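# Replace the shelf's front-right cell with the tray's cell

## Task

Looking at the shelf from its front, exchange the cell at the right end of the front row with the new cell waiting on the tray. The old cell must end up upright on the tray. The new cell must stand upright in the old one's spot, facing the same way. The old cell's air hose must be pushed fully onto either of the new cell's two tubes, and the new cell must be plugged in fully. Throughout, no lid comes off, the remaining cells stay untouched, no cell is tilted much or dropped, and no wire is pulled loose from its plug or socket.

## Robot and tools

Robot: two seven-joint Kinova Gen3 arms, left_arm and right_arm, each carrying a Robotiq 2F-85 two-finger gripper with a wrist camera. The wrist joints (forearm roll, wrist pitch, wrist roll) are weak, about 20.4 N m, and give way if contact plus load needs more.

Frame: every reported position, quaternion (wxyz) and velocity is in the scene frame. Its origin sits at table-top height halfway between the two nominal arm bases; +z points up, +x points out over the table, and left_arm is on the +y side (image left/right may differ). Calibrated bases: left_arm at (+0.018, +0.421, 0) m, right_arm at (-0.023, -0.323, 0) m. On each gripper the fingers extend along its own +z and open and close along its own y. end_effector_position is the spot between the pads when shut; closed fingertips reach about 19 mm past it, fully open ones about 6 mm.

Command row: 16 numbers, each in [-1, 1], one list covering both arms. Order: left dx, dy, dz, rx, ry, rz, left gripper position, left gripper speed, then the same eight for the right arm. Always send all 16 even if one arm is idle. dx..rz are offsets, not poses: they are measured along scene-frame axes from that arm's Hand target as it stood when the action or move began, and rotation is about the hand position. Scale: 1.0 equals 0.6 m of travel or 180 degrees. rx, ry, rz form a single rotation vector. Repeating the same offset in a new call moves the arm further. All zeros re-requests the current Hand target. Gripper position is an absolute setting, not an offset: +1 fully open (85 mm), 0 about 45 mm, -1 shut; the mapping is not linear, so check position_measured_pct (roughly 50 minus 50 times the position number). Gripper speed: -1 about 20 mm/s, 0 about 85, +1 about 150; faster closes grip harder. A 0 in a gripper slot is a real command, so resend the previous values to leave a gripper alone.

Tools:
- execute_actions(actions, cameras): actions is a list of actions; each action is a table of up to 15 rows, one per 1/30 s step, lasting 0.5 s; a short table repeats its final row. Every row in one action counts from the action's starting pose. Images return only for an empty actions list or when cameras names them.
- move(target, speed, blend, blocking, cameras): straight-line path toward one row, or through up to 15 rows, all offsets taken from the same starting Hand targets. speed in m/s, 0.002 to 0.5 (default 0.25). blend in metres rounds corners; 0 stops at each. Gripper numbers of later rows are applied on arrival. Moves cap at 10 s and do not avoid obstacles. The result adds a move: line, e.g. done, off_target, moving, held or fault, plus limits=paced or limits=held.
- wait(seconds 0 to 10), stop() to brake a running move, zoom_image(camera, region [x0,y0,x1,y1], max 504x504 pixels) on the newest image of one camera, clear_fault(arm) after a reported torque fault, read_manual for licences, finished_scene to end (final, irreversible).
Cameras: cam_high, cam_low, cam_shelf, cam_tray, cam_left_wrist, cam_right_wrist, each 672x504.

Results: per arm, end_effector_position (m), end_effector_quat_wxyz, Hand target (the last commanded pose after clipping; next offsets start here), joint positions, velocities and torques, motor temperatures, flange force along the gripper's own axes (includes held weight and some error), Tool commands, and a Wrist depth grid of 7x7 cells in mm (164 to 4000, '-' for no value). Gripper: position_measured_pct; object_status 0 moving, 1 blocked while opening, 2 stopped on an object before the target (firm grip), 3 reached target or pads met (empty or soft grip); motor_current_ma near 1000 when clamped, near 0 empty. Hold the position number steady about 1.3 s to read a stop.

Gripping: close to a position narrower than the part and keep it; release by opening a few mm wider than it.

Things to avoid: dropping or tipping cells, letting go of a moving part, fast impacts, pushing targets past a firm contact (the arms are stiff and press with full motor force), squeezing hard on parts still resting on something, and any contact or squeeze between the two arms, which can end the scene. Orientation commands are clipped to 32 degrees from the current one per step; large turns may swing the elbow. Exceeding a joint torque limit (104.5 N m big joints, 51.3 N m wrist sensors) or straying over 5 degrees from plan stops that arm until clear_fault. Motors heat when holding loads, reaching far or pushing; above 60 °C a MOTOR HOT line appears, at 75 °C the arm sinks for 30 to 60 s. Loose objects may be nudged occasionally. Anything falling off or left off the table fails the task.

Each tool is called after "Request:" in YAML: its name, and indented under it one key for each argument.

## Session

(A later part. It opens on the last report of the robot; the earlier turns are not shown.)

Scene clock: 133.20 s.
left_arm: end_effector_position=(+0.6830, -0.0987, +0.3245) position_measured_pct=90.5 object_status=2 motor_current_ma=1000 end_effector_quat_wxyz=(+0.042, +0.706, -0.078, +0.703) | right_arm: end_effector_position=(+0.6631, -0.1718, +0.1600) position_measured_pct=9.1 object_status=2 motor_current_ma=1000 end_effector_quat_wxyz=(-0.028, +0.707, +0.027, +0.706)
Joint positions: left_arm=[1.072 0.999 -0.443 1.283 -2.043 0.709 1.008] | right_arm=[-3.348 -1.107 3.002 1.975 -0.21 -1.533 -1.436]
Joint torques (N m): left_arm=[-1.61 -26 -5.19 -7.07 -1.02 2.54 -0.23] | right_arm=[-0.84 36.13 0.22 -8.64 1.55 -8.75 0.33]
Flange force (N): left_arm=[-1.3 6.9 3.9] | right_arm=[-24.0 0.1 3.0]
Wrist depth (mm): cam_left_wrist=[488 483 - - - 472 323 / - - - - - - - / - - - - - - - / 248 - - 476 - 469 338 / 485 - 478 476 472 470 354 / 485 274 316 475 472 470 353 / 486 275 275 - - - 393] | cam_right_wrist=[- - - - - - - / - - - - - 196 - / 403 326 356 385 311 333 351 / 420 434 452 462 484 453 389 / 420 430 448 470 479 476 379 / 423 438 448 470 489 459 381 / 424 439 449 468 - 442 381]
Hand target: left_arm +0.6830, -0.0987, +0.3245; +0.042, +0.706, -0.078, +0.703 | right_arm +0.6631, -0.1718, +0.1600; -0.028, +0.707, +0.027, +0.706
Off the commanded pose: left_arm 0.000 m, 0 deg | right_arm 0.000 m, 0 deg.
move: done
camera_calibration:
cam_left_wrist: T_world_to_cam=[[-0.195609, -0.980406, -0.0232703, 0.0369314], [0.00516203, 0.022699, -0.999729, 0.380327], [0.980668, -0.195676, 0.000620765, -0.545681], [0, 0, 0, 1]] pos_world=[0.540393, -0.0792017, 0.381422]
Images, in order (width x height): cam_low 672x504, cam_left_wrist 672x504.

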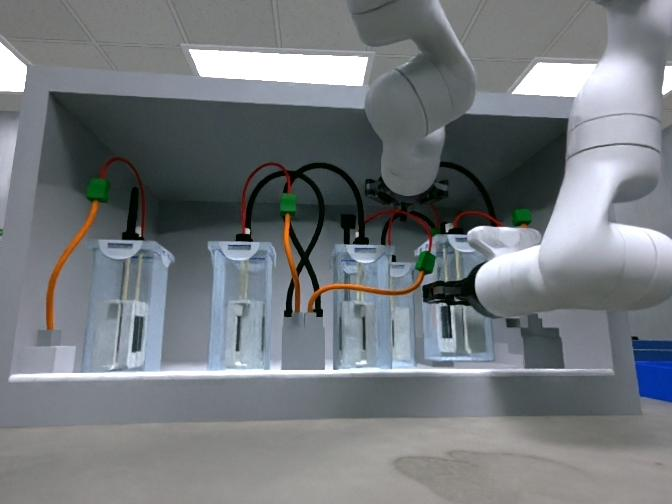

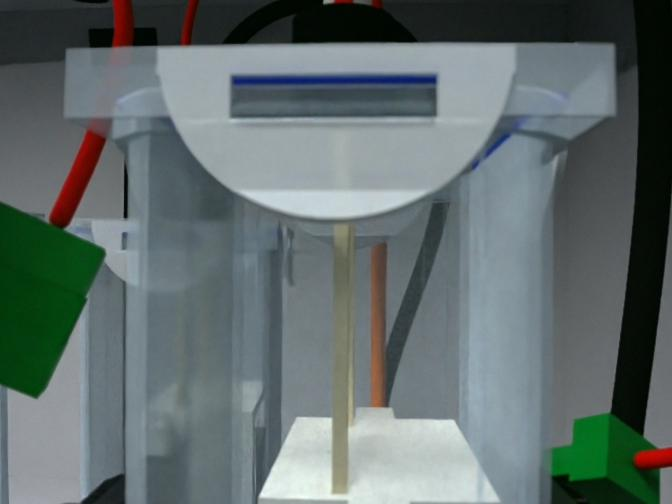

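Request:
move:
  target:
    - [0,0,0,0,0,0,-0.95,-0.5,-0.37,-0.029,0.008,0,0,0,0.68,-1]
    - [0,0,0,0,0,0,-0.95,-0.5,-0.43,-0.35,0.06,0,0,-0.0125,0.68,-1]
    - [0,0,0,0,0,0,-0.95,-0.5,-0.19,-0.647,0.06,0,0,-0.025,0.68,-1]
  speed: [0.12,0.15,0.15]
  blend: [0.04,0.04,0]
  cameras: ["all"]

Scene clock: 136.67 s.
left_arm: end_effector_position=(+0.6830, -0.0987, +0.3245) position_measured_pct=90.5 object_status=2 motor_current_ma=1000 end_effector_quat_wxyz=(+0.042, +0.706, -0.078, +0.703) | right_arm: end_effector_position=(+0.4631, -0.1907, +0.1695) position_measured_pct=9.1 object_status=2 motor_current_ma=1000 end_effector_quat_wxyz=(-0.022, +0.719, +0.023, +0.695)
Joint positions: left_arm=[1.072 0.999 -0.443 1.283 -2.043 0.709 1.008] | right_arm=[-3.665 -1.206 3.103 2.563 -0.582 -2.098 -1.867]
Joint torques (N m): left_arm=[-1.62 -26.04 -5.17 -7.05 -1.04 2.54 -0.23] | right_arm=[-0.7 26.89 4.28 1.55 -1.81 -8.47 0.33]
Motor temperatures (°C): left_arm=[43 43 43 47 49 46 48] | right_arm=[43 40 39 41 51 52 50]
Flange force (N): left_arm=[-1.3 7.0 4.0] | right_arm=[-26.7 1.8 -3.1]
Wrist depth (mm): cam_left_wrist=[204 236 274 580 506 530 340 / - - - - - - - / - - - - - - - / 299 - - 676 - 456 308 / 690 681 323 678 673 213 322 / 332 401 474 664 379 456 322 / 331 519 - - - 290 323] | cam_right_wrist=[- - - - - - - / - - - - - 196 - / 402 326 356 385 311 333 350 / 419 434 452 461 484 452 389 / 420 431 448 469 478 474 378 / 424 439 448 469 489 459 381 / 424 439 449 469 - 442 383]
Hand target: left_arm +0.6830, -0.0987, +0.3245; +0.042, +0.706, -0.078, +0.703 | right_arm +0.4631, -0.1907, +0.1695; -0.022, +0.719, +0.023, +0.695 (not the last commanded pose)
Off the commanded pose: left_arm 0.000 m, 0 deg | right_arm 0.380 m, 4 deg.
move: held (right_arm; a check stopped the path); path passed 0 of 3 targets; limits=held
pose unreachable (right arm): on one or more control steps of this call, first in action 0 (counted from 0), this arm could not follow its commanded pose, so it was not sent that pose on those steps. It may still have moved: this result reports where it is.
cause: moving toward the commanded pose would bring a part of the arm too close to another arm (a part of this arm just beyond joint 3 (upper arm roll) and a part of the left arm just beyond its joint 4 (elbow), 28 mm apart when this arm was first held).
camera_calibration:
cam_left_wrist: T_world_to_cam=[[-0.195609, -0.980406, -0.0232703, 0.0369314], [0.00516203, 0.022699, -0.999729, 0.380327], [0.980668, -0.195676, 0.000620765, -0.545681], [0, 0, 0, 1]] pos_world=[0.540393, -0.0792017, 0.381422]
cam_right_wrist: T_world_to_cam=[[0.0777775, -0.996772, 0.0198958, -0.230563], [-0.028523, -0.0221729, -0.999347, 0.239555], [0.996563, 0.0771592, -0.0301555, -0.292053], [0, 0, 0, 1]] pos_world=[0.315815, -0.201973, 0.235179]

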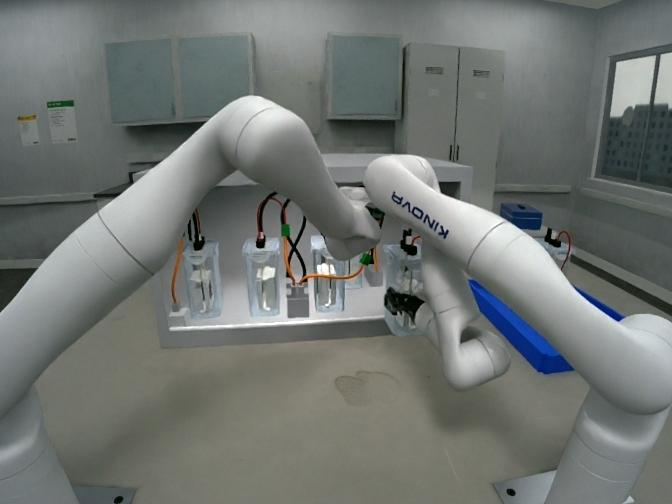

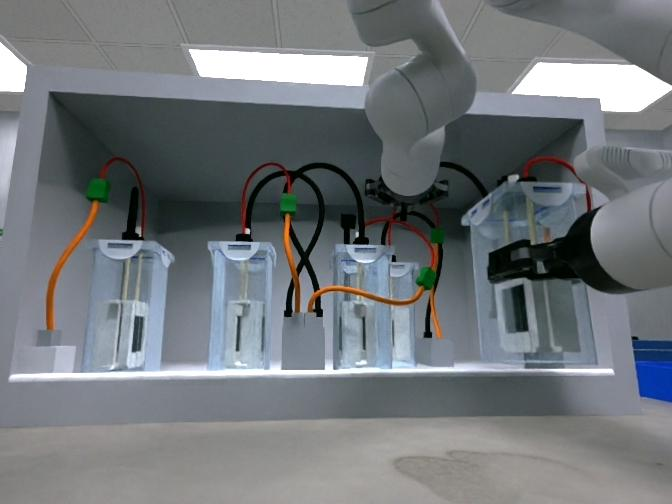

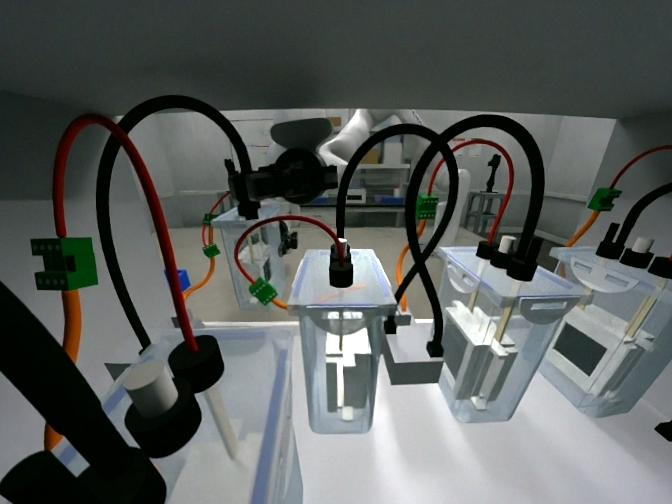

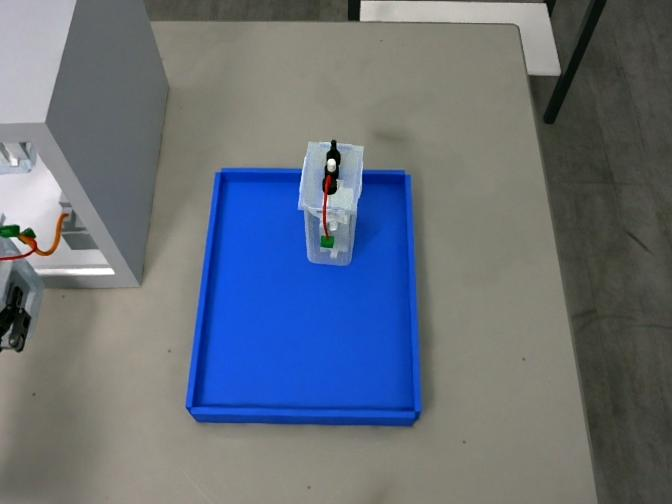

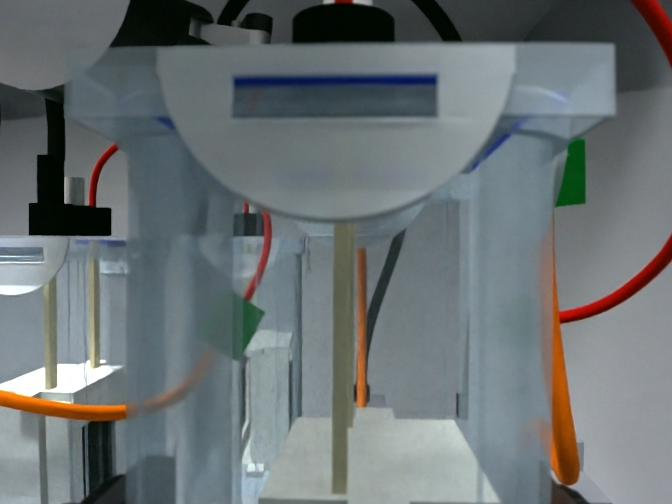

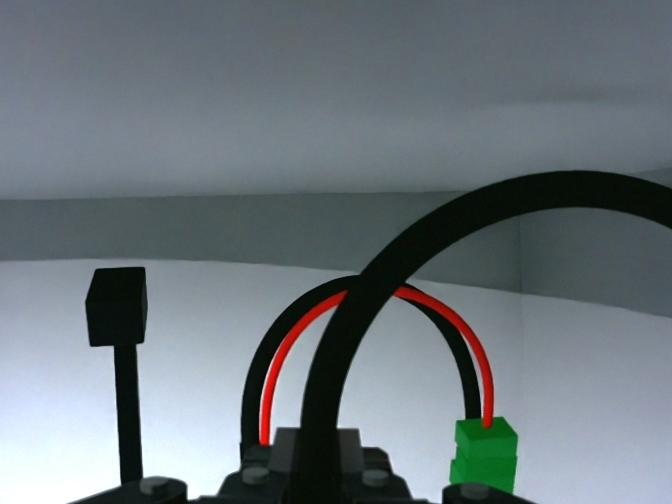

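Request:
move:
  target:
    - [0,0,0,0,0,0,-0.95,-0.5,-0.03,-0.099,0.02,0,0,0.1,0.68,-1]
    - [0,0,0,0,0,0,-0.95,-0.5,-0.055,-0.282,0.05,0,-0.01,0.172,0.68,-1]
    - [0,0,0,0,0,0,-0.95,-0.5,-0.022,-0.482,0.05,0,-0.01,0.061,0.68,-1]
    - [0,0,0,0,0,0,-0.95,-0.5,0.145,-0.6155,0.05,0,-0.01,-0.022,0.68,-1]
  speed: 0.12
  blend: [0.03,0.03,0.03,0]
  cameras: ["all"]

Scene clock: 138.27 s.
left_arm: end_effector_position=(+0.6830, -0.0987, +0.3245) position_measured_pct=90.5 object_status=2 motor_current_ma=1000 end_effector_quat_wxyz=(+0.042, +0.706, -0.078, +0.703) | right_arm: end_effector_position=(+0.4627, -0.1962, +0.1710) position_measured_pct=9.1 object_status=2 motor_current_ma=1000 end_effector_quat_wxyz=(-0.026, +0.718, +0.028, +0.695)
Joint positions: left_arm=[1.072 0.999 -0.443 1.283 -2.043 0.709 1.008] | right_arm=[-3.685 -1.218 3.171 2.577 -0.559 -2.098 -1.922]
Joint torques (N m): left_arm=[-1.61 -25.99 -5.21 -7.06 -1.04 2.53 -0.25] | right_arm=[-0.71 26.65 4.87 1.79 -2.14 -8.34 0.32]
Flange force (N): left_arm=[-1.3 6.9 3.9] | right_arm=[-26.9 1.7 -3.4]
Wrist depth (mm): cam_left_wrist=[209 243 278 572 534 529 334 / - - - - - - - / - - - - - - - / 303 - - 675 - 451 301 / 691 686 324 677 672 209 316 / 335 673 475 680 368 484 315 / 334 553 - - - 323 315] | cam_right_wrist=[- - - - - - - / - - - - - 196 - / 402 325 356 385 311 333 350 / 419 435 452 462 483 452 389 / 420 431 448 470 478 473 380 / 424 439 448 471 489 459 380 / 425 440 449 468 - 441 382]
Hand target: left_arm +0.6830, -0.0987, +0.3245; +0.042, +0.706, -0.078, +0.703 | right_arm +0.4626, -0.1962, +0.1710; -0.026, +0.718, +0.028, +0.695 (not the last commanded pose)
Off the commanded pose: left_arm 0.000 m, 0 deg | right_arm 0.375 m, 5 deg.
led back after a hold (right arm): the arm was led back toward your command in small steps, so it may still be short of it.
move: held (right_arm; a check stopped the path); path passed 0 of 4 targets; limits=held
pose unreachable (right arm): on one or more control steps of this call, first in action 0 (counted from 0), this arm could not follow its commanded pose, so it was not sent that pose on those steps. It may still have moved: this result reports where it is.
cause: moving toward the commanded pose would bring a part of the arm too close to another arm (a part of this arm just beyond joint 3 (upper arm roll) and a part of the left arm just beyond its joint 4 (elbow), 19 mm apart when this arm was first held).
camera_calibration:
cam_left_wrist: T_world_to_cam=[[-0.195609, -0.980406, -0.0232703, 0.0369314], [0.00516203, 0.022699, -0.999729, 0.380327], [0.980668, -0.195676, 0.000620765, -0.545681], [0, 0, 0, 1]] pos_world=[0.540393, -0.0792017, 0.381422]
cam_right_wrist: T_world_to_cam=[[0.0896474, -0.995754, 0.0209174, -0.241442], [-0.0267763, -0.023404, -0.999367, 0.239976], [0.995614, 0.0890306, -0.0287607, -0.288538], [0, 0, 0, 1]] pos_world=[0.315343, -0.209111, 0.236576]

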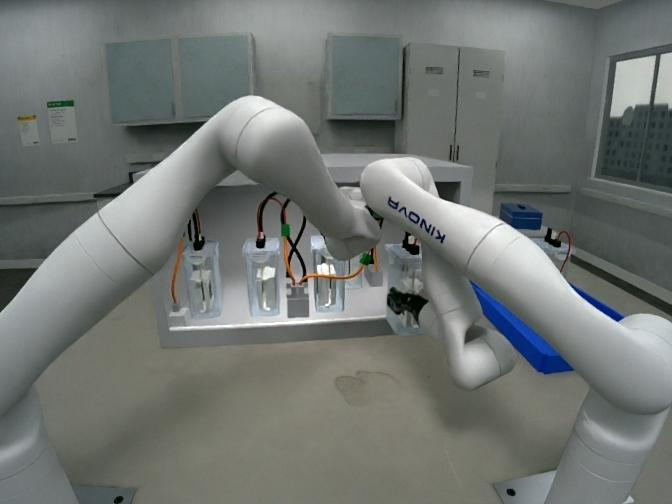

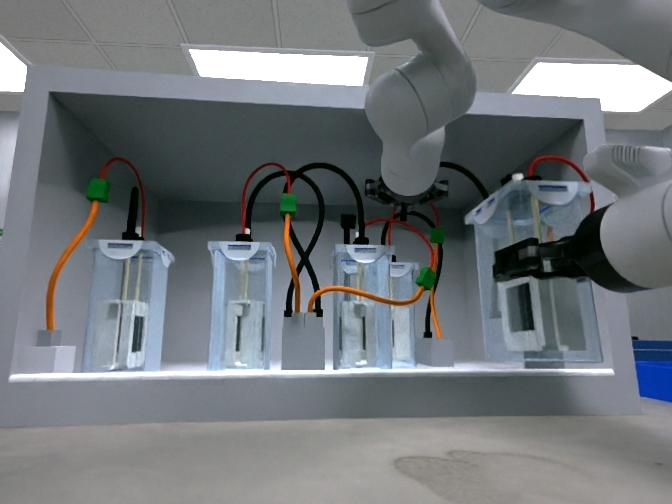

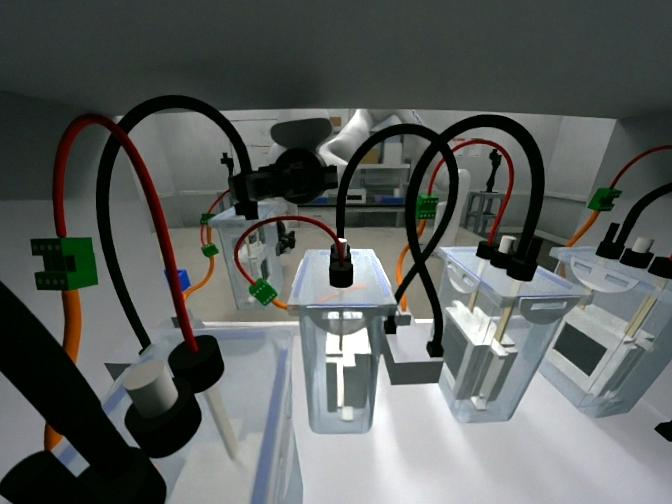

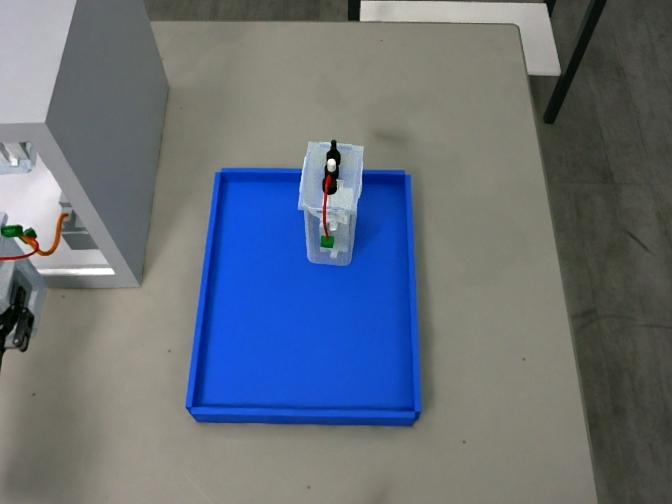

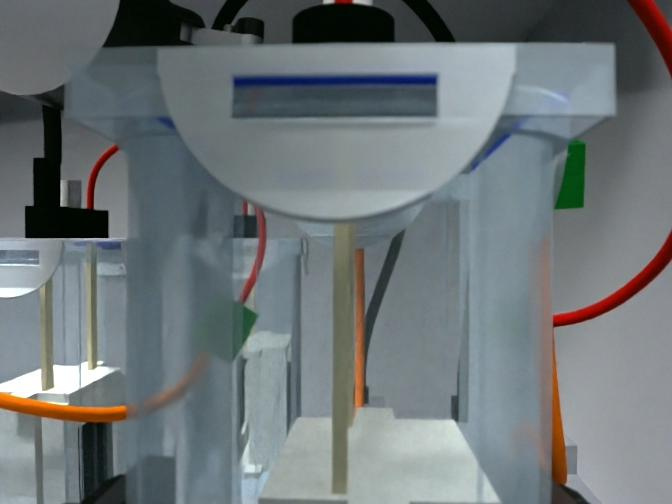

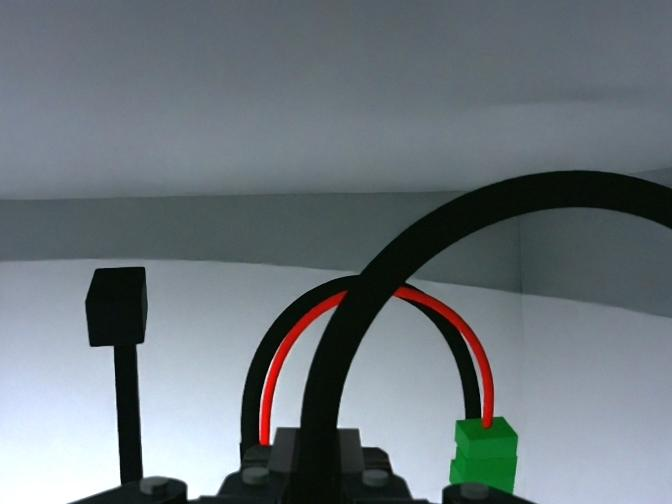

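Request:
move:
  target: [-0.138,0.048,0.0,0,0,0,-0.95,-0.5,0,0,0,0,0,0,0.68,-1]
  speed: 0.12
  cameras: ["cam_high","cam_low","cam_right_wrist"]

Scene clock: 140.63 s.
left_arm: end_effector_position=(+0.6003, -0.0699, +0.3245) position_measured_pct=90.5 object_status=2 motor_current_ma=1000 end_effector_quat_wxyz=(+0.042, +0.706, -0.078, +0.703) | right_arm: end_effector_position=(+0.4627, -0.1962, +0.1710) position_measured_pct=9.1 object_status=2 motor_current_ma=1000 end_effector_quat_wxyz=(-0.026, +0.718, +0.028, +0.695)
Joint positions: left_arm=[1.206 0.882 -0.452 1.583 -2.101 0.848 1.141] | right_arm=[-3.685 -1.218 3.171 2.577 -0.559 -2.098 -1.922]
Joint torques (N m): left_arm=[-1.67 -23.06 -5.19 -5.98 -0.89 2.75 -0.22] | right_arm=[-0.73 26.69 4.74 1.75 -2.18 -8.33 0.37]
Flange force (N): left_arm=[-1.5 6.8 2.4] | right_arm=[-27.0 2.4 -3.5]
Wrist depth (mm): cam_left_wrist=[234 507 - 537 535 528 334 / - - - - - - - / - - - - - - - / 302 - - 675 - 451 301 / 691 686 323 676 669 209 316 / 335 625 477 674 368 484 315 / 334 553 - - - 323 315] | cam_right_wrist=[- - - - - - - / - - - - - - - / 385 423 337 366 408 468 404 / 499 512 532 547 571 548 418 / 498 510 531 555 564 530 435 / 502 450 528 553 337 531 439 / 505 513 - 553 - 537 441]
Hand target: left_arm +0.6002, -0.0699, +0.3245; +0.042, +0.706, -0.078, +0.703 | right_arm +0.4627, -0.1962, +0.1710; -0.026, +0.718, +0.028, +0.695
Off the commanded pose: left_arm 0.000 m, 0 deg | right_arm 0.000 m, 0 deg.
move: done
camera_calibration:
cam_right_wrist: T_world_to_cam=[[0.089551, -0.99576, 0.0210174, -0.241435], [-0.0268698, -0.0235099, -0.999362, 0.239983], [0.99562, 0.0889292, -0.0288612, -0.288537], [0, 0, 0, 1]] pos_world=[0.315343, -0.20911, 0.236577]
Images, in order (width x height): cam_high 672x504, cam_low 672x504, cam_right_wrist 672x504.

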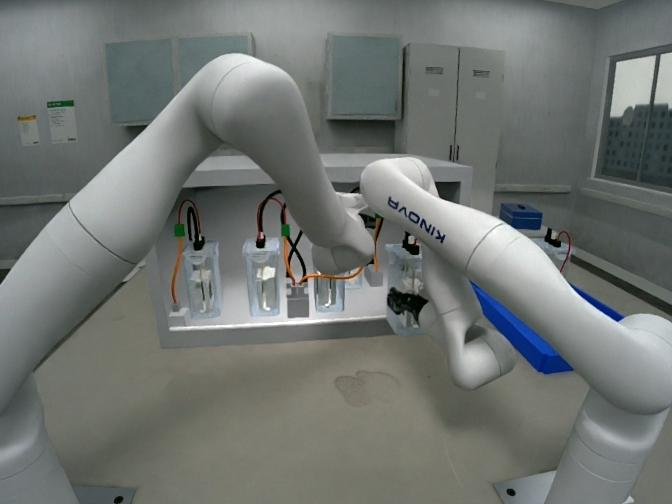

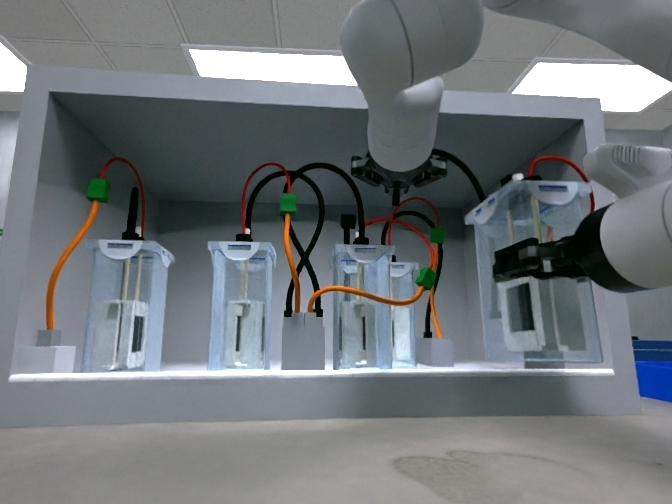

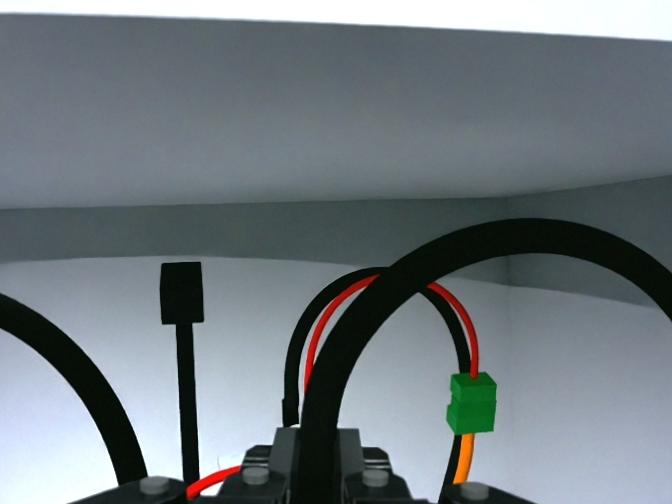

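Request:
move:
  target:
    - [0,0,0,0,0,0,-0.95,-0.5,-0.03,-0.09,0.03,0,0,0.1,0.68,-1]
    - [0,0,0,0,0,0,-0.95,-0.5,-0.054,-0.273,0.05,0,-0.01,0.172,0.68,-1]
    - [0,0,0,0,0,0,-0.95,-0.5,-0.021,-0.473,0.05,0,-0.01,0.061,0.68,-1]
    - [0,0,0,0,0,0,-0.95,-0.5,0.145,-0.606,0.05,0,-0.01,-0.022,0.68,-1]
  speed: 0.12
  blend: [0.03,0.03,0.03,0]
  cameras: ["all"]

Scene clock: 141.83 s.
left_arm: end_effector_position=(+0.6002, -0.0699, +0.3245) position_measured_pct=90.5 object_status=2 motor_current_ma=1000 end_effector_quat_wxyz=(+0.042, +0.706, -0.078, +0.703) | right_arm: end_effector_position=(+0.4629, -0.1994, +0.1723) position_measured_pct=9.1 object_status=2 motor_current_ma=1000 end_effector_quat_wxyz=(-0.027, +0.716, +0.030, +0.697)
Joint positions: left_arm=[1.206 0.882 -0.452 1.583 -2.101 0.848 1.141] | right_arm=[-3.706 -1.23 3.222 2.581 -0.555 -2.097 -1.968]
Joint torques (N m): left_arm=[-1.63 -23.05 -5.18 -6.02 -0.91 2.72 -0.22] | right_arm=[-0.65 26.57 5.34 1.88 -2.53 -8.28 0.37]
Flange force (N): left_arm=[-1.5 6.8 2.3] | right_arm=[-26.9 2.1 -3.6]
Wrist depth (mm): cam_left_wrist=[235 493 - - 524 522 329 / - - - - - - - / - - - - - - - / 303 - - 677 - 446 295 / 691 688 324 675 670 444 310 / 342 684 475 671 369 476 310 / 334 563 - - - 323 326] | cam_right_wrist=[- - - - - - - / - - - - - - - / 384 422 338 367 408 469 403 / 498 513 530 548 569 547 418 / 497 510 532 554 564 531 434 / 501 449 529 552 337 532 439 / 505 514 - 553 - 537 441]
Hand target: left_arm +0.6002, -0.0699, +0.3245; +0.042, +0.706, -0.078, +0.703 | right_arm +0.4629, -0.1994, +0.1724; -0.027, +0.716, +0.030, +0.697 (not the last commanded pose)
Off the commanded pose: left_arm 0.000 m, 0 deg | right_arm 0.372 m, 4 deg.
led back after a hold (right arm): the arm was led back toward your command in small steps, so it may still be short of it.
move: held (right_arm; a check stopped the path); path passed 0 of 4 targets; limits=held
pose unreachable (right arm): on one or more control steps of this call, first in action 0 (counted from 0), this arm could not follow its commanded pose, so it was not sent that pose on those steps. It may still have moved: this result reports where it is.
cause: moving toward the commanded pose would bring a part of the arm too close to another arm (a part of this arm just beyond joint 3 (upper arm roll) and a part of the left arm just beyond its joint 5 (forearm roll), 18 mm apart when this arm was first held).
camera_calibration:
cam_left_wrist: T_world_to_cam=[[-0.195609, -0.980406, -0.0232703, 0.0489707], [0.00516203, 0.022699, -0.999729, 0.3801], [0.980668, -0.195676, 0.000620765, -0.458846], [0, 0, 0, 1]] pos_world=[0.457593, -0.0504017, 0.381422]
cam_right_wrist: T_world_to_cam=[[0.0941052, -0.995314, 0.022222, -0.246954], [-0.0198852, -0.0241958, -0.999509, 0.237852], [0.995364, 0.0936171, -0.0220689, -0.288593], [0, 0, 0, 1]] pos_world=[0.315224, -0.213025, 0.236854]

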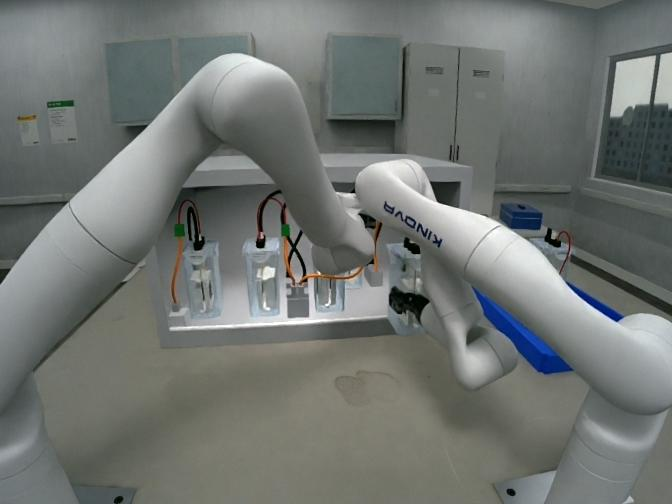

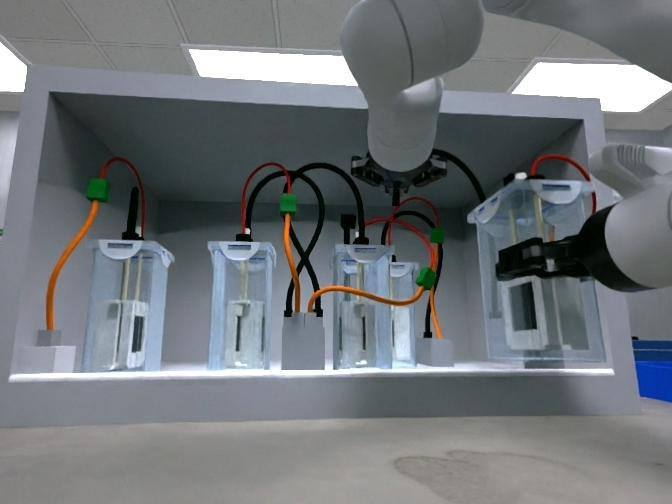

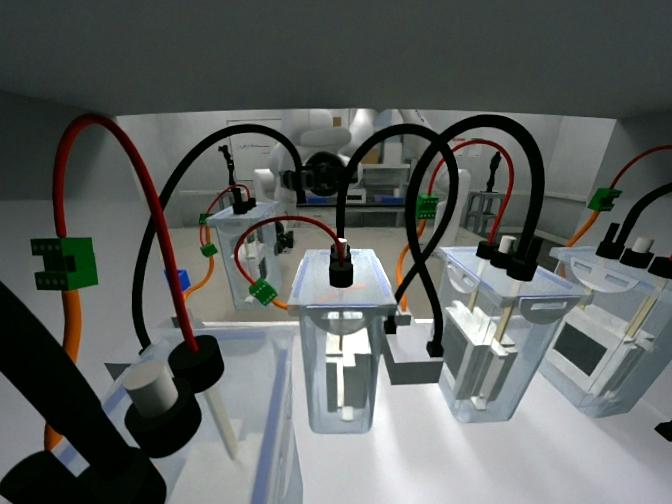

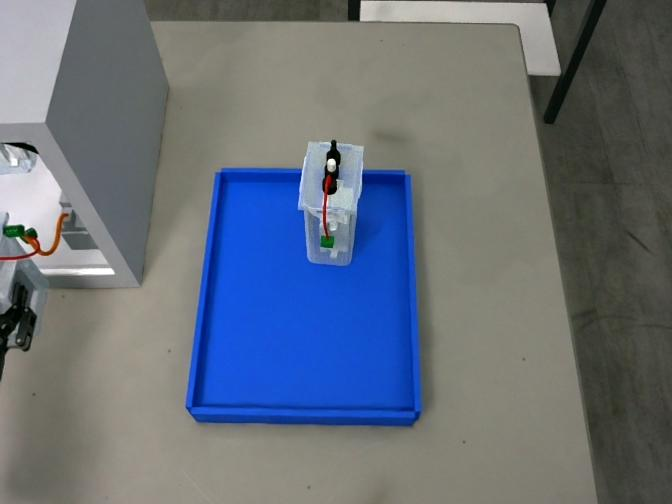

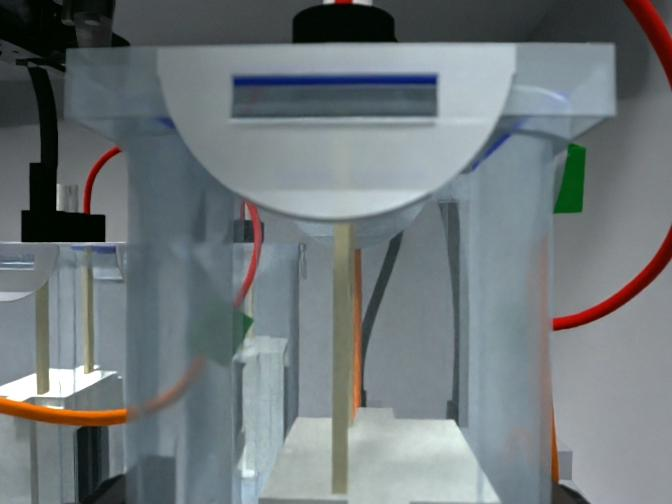

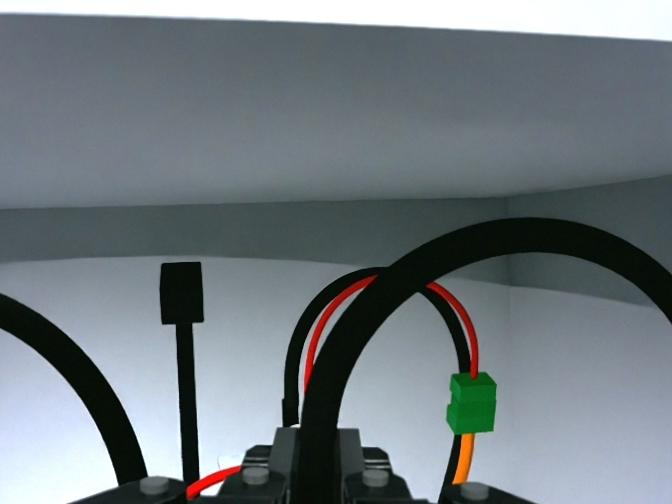

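Request:
move:
  target:
    - [0,0,0,0,0,0,-0.95,-0.5,0.08,-0.01,0.02,0,-0.01,0.0,0.68,-1]
    - [0,0,0,0,0,0,-0.95,-0.5,0.065,-0.06,0.03,0,-0.01,0.12,0.68,-1]
    - [0,0,0,0,0,0,-0.95,-0.5,0.045,-0.1,0.03,0,-0.01,0.222,0.68,-1]
    - [0,0,0,0,0,0,-0.95,-0.5,-0.055,-0.273,0.045,0,-0.01,0.222,0.68,-1]
  speed: 0.1
  blend: [0.015,0.015,0.015,0]
  cameras: ["cam_high","cam_low"]

Scene clock: 148.40 s.
left_arm: end_effector_position=(+0.6002, -0.0699, +0.3245) position_measured_pct=90.5 object_status=2 motor_current_ma=1000 end_effector_quat_wxyz=(+0.042, +0.706, -0.078, +0.703) | right_arm: end_effector_position=(+0.4299, -0.3632, +0.1994) position_measured_pct=9.1 object_status=2 motor_current_ma=1000 end_effector_quat_wxyz=(-0.263, +0.652, +0.273, +0.657)
Joint positions: left_arm=[1.206 0.882 -0.452 1.583 -2.101 0.848 1.141] | right_arm=[-2.708 -1.13 3.726 2.152 1.488 -2.098 -1.539]
Joint torques (N m): left_arm=[-1.63 -23.05 -5.2 -6 -0.89 2.72 -0.23] | right_arm=[-0.62 27.31 -0.53 0.5 0.42 -8.86 0.32]
Flange force (N): left_arm=[-1.5 6.8 2.4] | right_arm=[-24.6 2.5 -0.8]
Wrist depth (mm): cam_left_wrist=[518 476 - 433 381 243 258 / - - - - - - - / - - - - - - - / 793 - - 857 - 241 282 / 796 649 510 586 545 239 265 / 770 571 536 849 566 239 284 / 666 555 - - - 238 286] | cam_right_wrist=[- - - - - - - / - - - - - - - / 385 423 338 366 408 469 402 / 497 513 532 545 570 548 418 / 497 511 532 555 565 532 435 / 500 448 530 552 337 530 440 / 504 513 - 554 - 537 440]
Hand target: left_arm +0.6002, -0.0699, +0.3245; +0.042, +0.706, -0.078, +0.703 | right_arm +0.4299, -0.3632, +0.1994; -0.263, +0.652, +0.273, +0.657
Off the commanded pose: left_arm 0.000 m, 0 deg | right_arm 0.000 m, 0 deg.
joint sent to its limit (right arm) — joint 6 (wrist pitch), lower limit. The joint targets still meet the commanded pose.
move: done
Images, in order (width x height): cam_high 672x504, cam_low 672x504.

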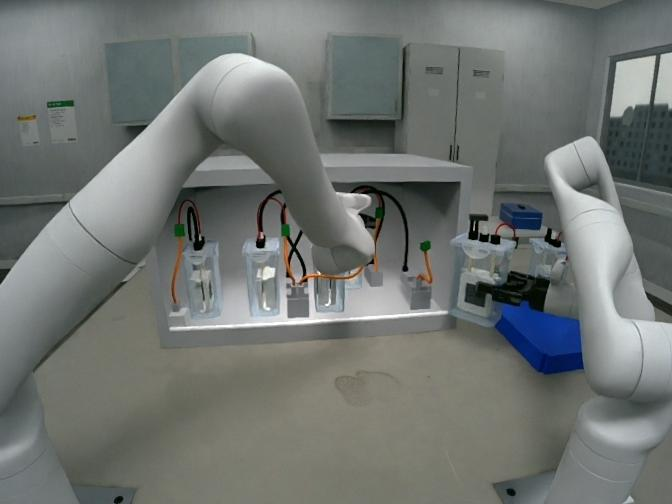

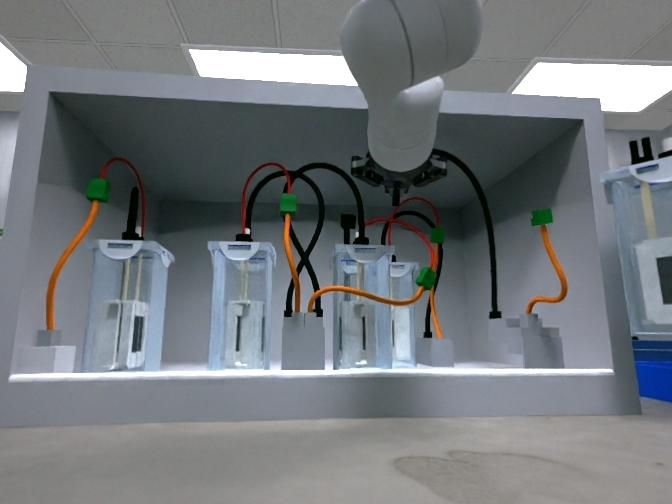

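Request:
move:
  target:
    - [0,0,0,0,0,0,-0.95,-0.5,0.034,-0.195,0.01,0,0,-0.139,0.68,-1]
    - [0,0,0,0,0,0,-0.95,-0.5,0.2,-0.328,0.0,0,0,-0.25,0.68,-1]
  speed: 0.12
  blend: [0.03,0]
  cameras: ["cam_high","cam_tray","cam_left_wrist"]

Scene clock: 152.27 s.
left_arm: end_effector_position=(+0.6002, -0.0699, +0.3245) position_measured_pct=90.5 object_status=2 motor_current_ma=1000 end_effector_quat_wxyz=(+0.042, +0.706, -0.078, +0.703) | right_arm: end_effector_position=(+0.5499, -0.5600, +0.1994) position_measured_pct=9.1 object_status=2 motor_current_ma=1000 end_effector_quat_wxyz=(+0.008, +0.706, +0.003, +0.708)
Joint positions: left_arm=[1.206 0.882 -0.452 1.583 -2.101 0.848 1.141] | right_arm=[-2.676 -1.057 3.524 2.142 0.608 -1.785 -1.812]
Joint torques (N m): left_arm=[-1.62 -23.08 -5.2 -5.98 -0.88 2.74 -0.22] | right_arm=[-0.61 32.69 1.42 -5.71 -1.67 -8.59 0.33]
Flange force (N): left_arm=[-1.5 6.8 2.5] | right_arm=[-24.7 2.1 1.8]
Wrist depth (mm): cam_left_wrist=[420 3028 - 2695 2674 2610 2540 / - - - 2729 - - 2580 / - - - - - - - / 433 - - 2960 - - - / 442 2385 2351 2318 2570 2590 2600 / 448 2351 2343 2302 1230 1308 247 / 451 783 2335 2351 169 - 226] | cam_right_wrist=[- - - - - - - / - - - - - - - / 384 422 338 366 407 470 404 / 498 512 531 548 571 548 418 / 497 511 530 553 566 530 434 / 501 449 528 553 337 531 439 / 503 513 - 553 - 537 441]
Hand target: left_arm +0.6002, -0.0699, +0.3245; +0.042, +0.706, -0.078, +0.703 | right_arm +0.5499, -0.5600, +0.1994; +0.008, +0.706, +0.003, +0.708
Off the commanded pose: left_arm 0.000 m, 0 deg | right_arm 0.000 m, 0 deg.
move: done
camera_calibration:
cam_left_wrist: T_world_to_cam=[[-0.195609, -0.980406, -0.0232703, 0.0489707], [0.00516203, 0.022699, -0.999729, 0.3801], [0.980668, -0.195676, 0.000620765, -0.458846], [0, 0, 0, 1]] pos_world=[0.457593, -0.0504017, 0.381422]
Images, in order (width x height): cam_high 672x504, cam_tray 672x504, cam_left_wrist 672x504.

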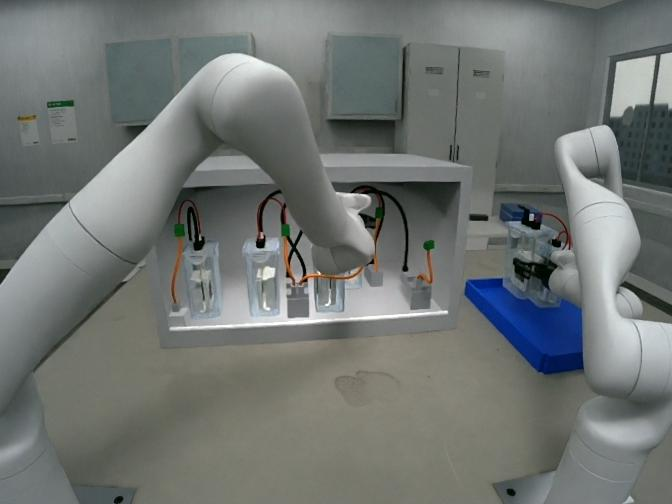

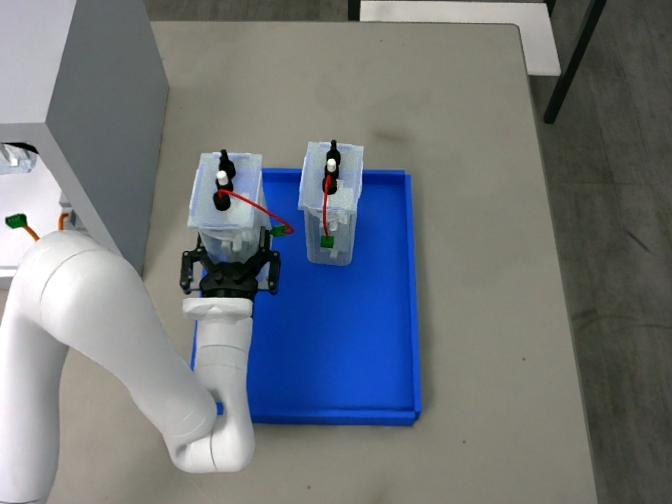

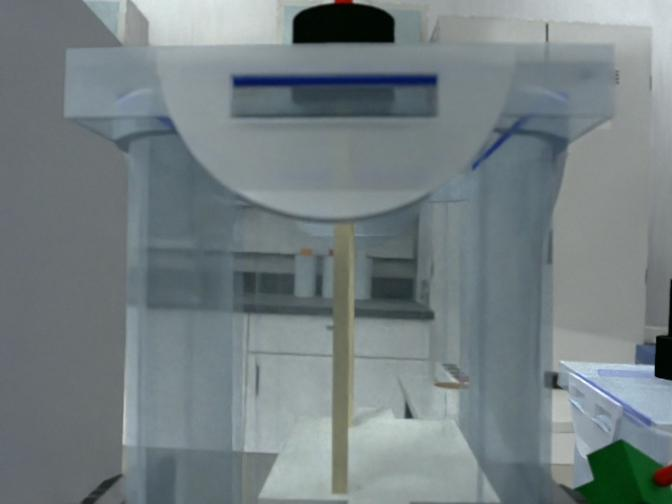

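Request:
move:
  target:
    - [0,0,0,0,0,0,-0.95,-0.5,-0.15,0.02,-0.06,0,0,0,0.68,-1]
    - [0,0,0,0,0,0,-0.95,-0.5,-0.15,0.02,-0.124,0,0,0,0.68,-1]
  speed: [0.12,0.06]
  blend: [0.02,0]
  cameras: ["cam_high","cam_tray","cam_left_wrist"]

Scene clock: 154.73 s.
left_arm: end_effector_position=(+0.6002, -0.0699, +0.3245) position_measured_pct=90.5 object_status=2 motor_current_ma=1000 end_effector_quat_wxyz=(+0.042, +0.706, -0.078, +0.703) | right_arm: end_effector_position=(+0.4599, -0.5480, +0.1250) position_measured_pct=9.1 object_status=2 motor_current_ma=1000 end_effector_quat_wxyz=(+0.008, +0.706, +0.003, +0.708)
Joint positions: left_arm=[1.206 0.882 -0.452 1.583 -2.101 0.848 1.141] | right_arm=[-2.497 -1.313 3.479 2.266 0.79 -2.098 -1.503]
Joint torques (N m): left_arm=[-1.59 -23.03 -5.16 -5.98 -0.9 2.75 -0.22] | right_arm=[-0.69 29.58 -0.28 -0.03 0.71 -8.86 0.35]
Flange force (N): left_arm=[-1.4 6.8 2.5] | right_arm=[-25.5 0.7 -0.2]
Wrist depth (mm): cam_left_wrist=[408 576 - 2798 2809 2729 3084 / - - - 2809 - - 3172 / - - - - - - - / 392 - - 3028 - - 272 / 424 674 2402 2465 2429 2695 1473 / 428 656 850 799 743 823 308 / 431 573 - - - 449 292] | cam_right_wrist=[- - - - - - - / - - - - - - - / 384 422 338 367 408 469 404 / 497 512 531 548 571 546 419 / 498 511 531 554 565 530 434 / 501 449 530 553 337 532 439 / 506 513 - 554 - 537 441]
Hand target: left_arm +0.6002, -0.0699, +0.3245; +0.042, +0.706, -0.078, +0.703 | right_arm +0.4599, -0.5480, +0.1250; +0.008, +0.706, +0.003, +0.708
Off the commanded pose: left_arm 0.000 m, 0 deg | right_arm 0.000 m, 0 deg.
joint sent to its limit (right arm) — joint 6 (wrist pitch), lower limit. The joint targets still meet the commanded pose.
move: done; blend cut to 0.0192 m at target 1
camera_calibration:
cam_left_wrist: T_world_to_cam=[[-0.195609, -0.980406, -0.0232703, 0.0489707], [0.00516203, 0.022699, -0.999729, 0.3801], [0.980668, -0.195676, 0.000620765, -0.458846], [0, 0, 0, 1]] pos_world=[0.457593, -0.0504017, 0.381422]
Images, in order (width x height): cam_high 672x504, cam_tray 672x504, cam_left_wrist 672x504.

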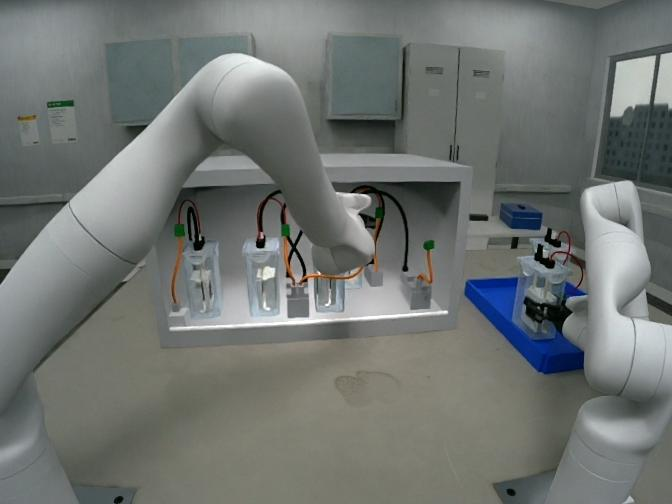

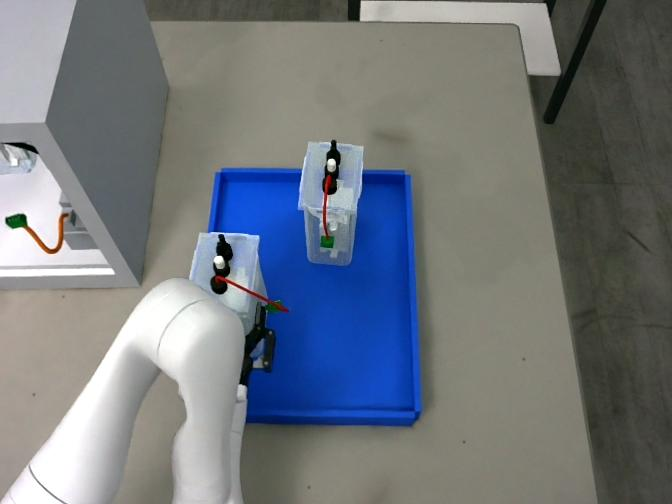

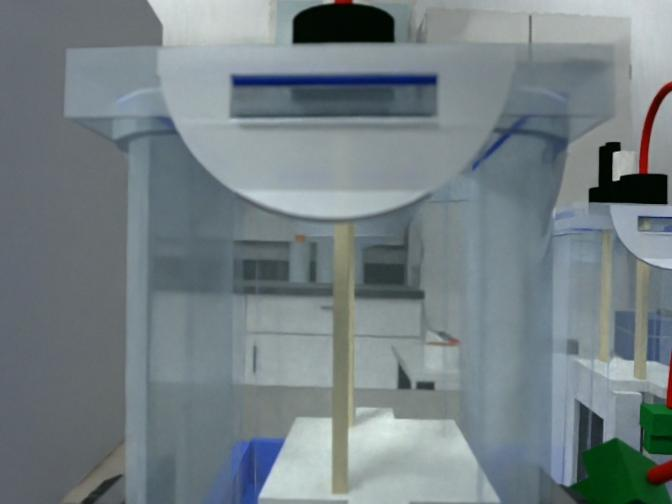

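Request:
move:
  target:
    - [0,0,0,0,0,0,-0.95,-0.5,0.075,0,0,0,0,0,0.68,-1]
    - [0,0,0,0,0,0,-0.95,-0.5,0.075,0,-0.018,0,0,0,0.68,-1]
  speed: [0.08,0.04]
  cameras: ["cam_high","cam_tray"]

Request:
zoom_image:
  camera: "cam_high"
  region: [460, 220, 600, 380]

Scene clock: 156.30 s.
left_arm: end_effector_position=(+0.6002, -0.0699, +0.3245) position_measured_pct=90.5 object_status=2 motor_current_ma=1000 end_effector_quat_wxyz=(+0.042, +0.706, -0.078, +0.703) | right_arm: end_effector_position=(+0.5049, -0.5480, +0.1142) position_measured_pct=9.1 object_status=2 motor_current_ma=1000 end_effector_quat_wxyz=(+0.008, +0.706, +0.003, +0.708)
Joint positions: left_arm=[1.206 0.882 -0.452 1.583 -2.101 0.848 1.141] | right_arm=[-2.55 -1.294 3.411 2.168 0.677 -1.974 -1.57]
Joint torques (N m): left_arm=[-1.63 -23.01 -5.18 -6.01 -0.88 2.73 -0.22] | right_arm=[-2.16 14.58 1.57 1.34 0.4 0.43 1.39]
Flange force (N): left_arm=[-1.4 6.7 2.3] | right_arm=[6.9 3.5 -2.6]
Wrist depth (mm): cam_left_wrist=[392 599 - 2774 2809 2684 2663 / - - - 2809 - - 2674 / - - - - - - 232 / 375 - - 2934 - - 348 / 403 626 2351 2360 2351 2610 2631 / 406 634 2343 833 842 1244 310 / 409 577 - 170 170 662 301] | cam_right_wrist=[- - - - - - - / - - - - - - - / 384 422 338 366 408 470 404 / 497 513 529 548 570 548 418 / 497 510 530 553 564 532 435 / 501 450 529 553 337 531 439 / 504 512 - 554 - 536 441]
Hand target: left_arm +0.6002, -0.0699, +0.3245; +0.042, +0.706, -0.078, +0.703 | right_arm +0.5049, -0.5480, +0.1142; +0.008, +0.706, +0.003, +0.708
Off the commanded pose: left_arm 0.000 m, 0 deg | right_arm 0.000 m, 0 deg.
move: done
Images, in order (width x height): cam_high 672x504, cam_tray 672x504.

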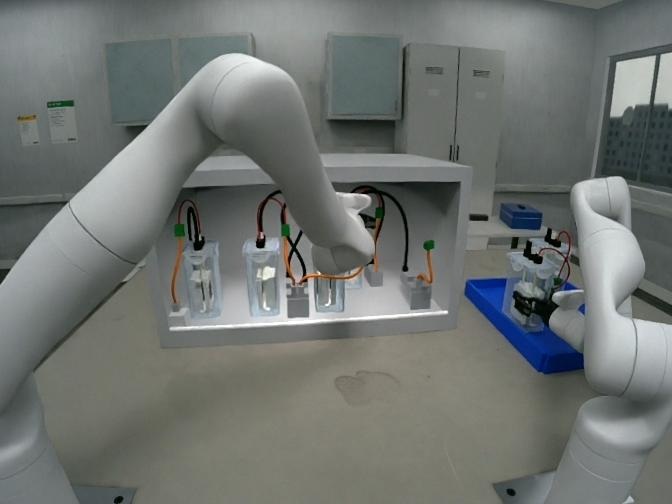

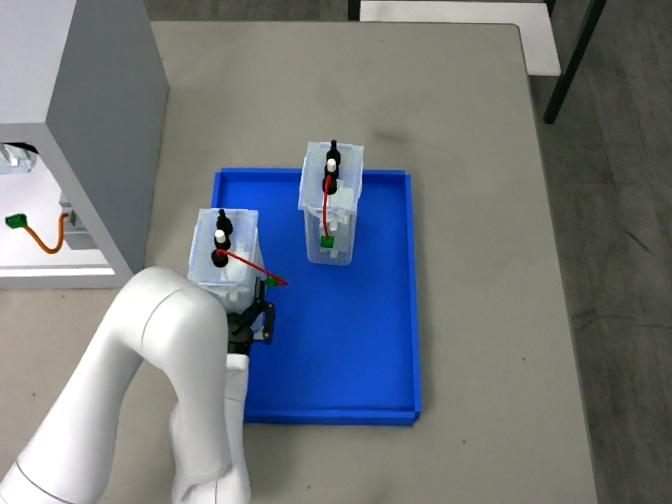

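Scaled by 3.150 from the camera's 672x504 image, which has a finer 960x720 frame.

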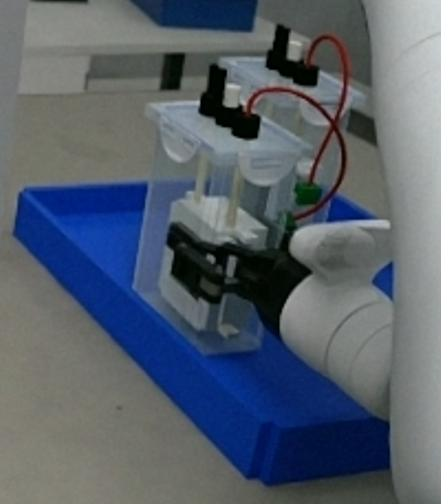

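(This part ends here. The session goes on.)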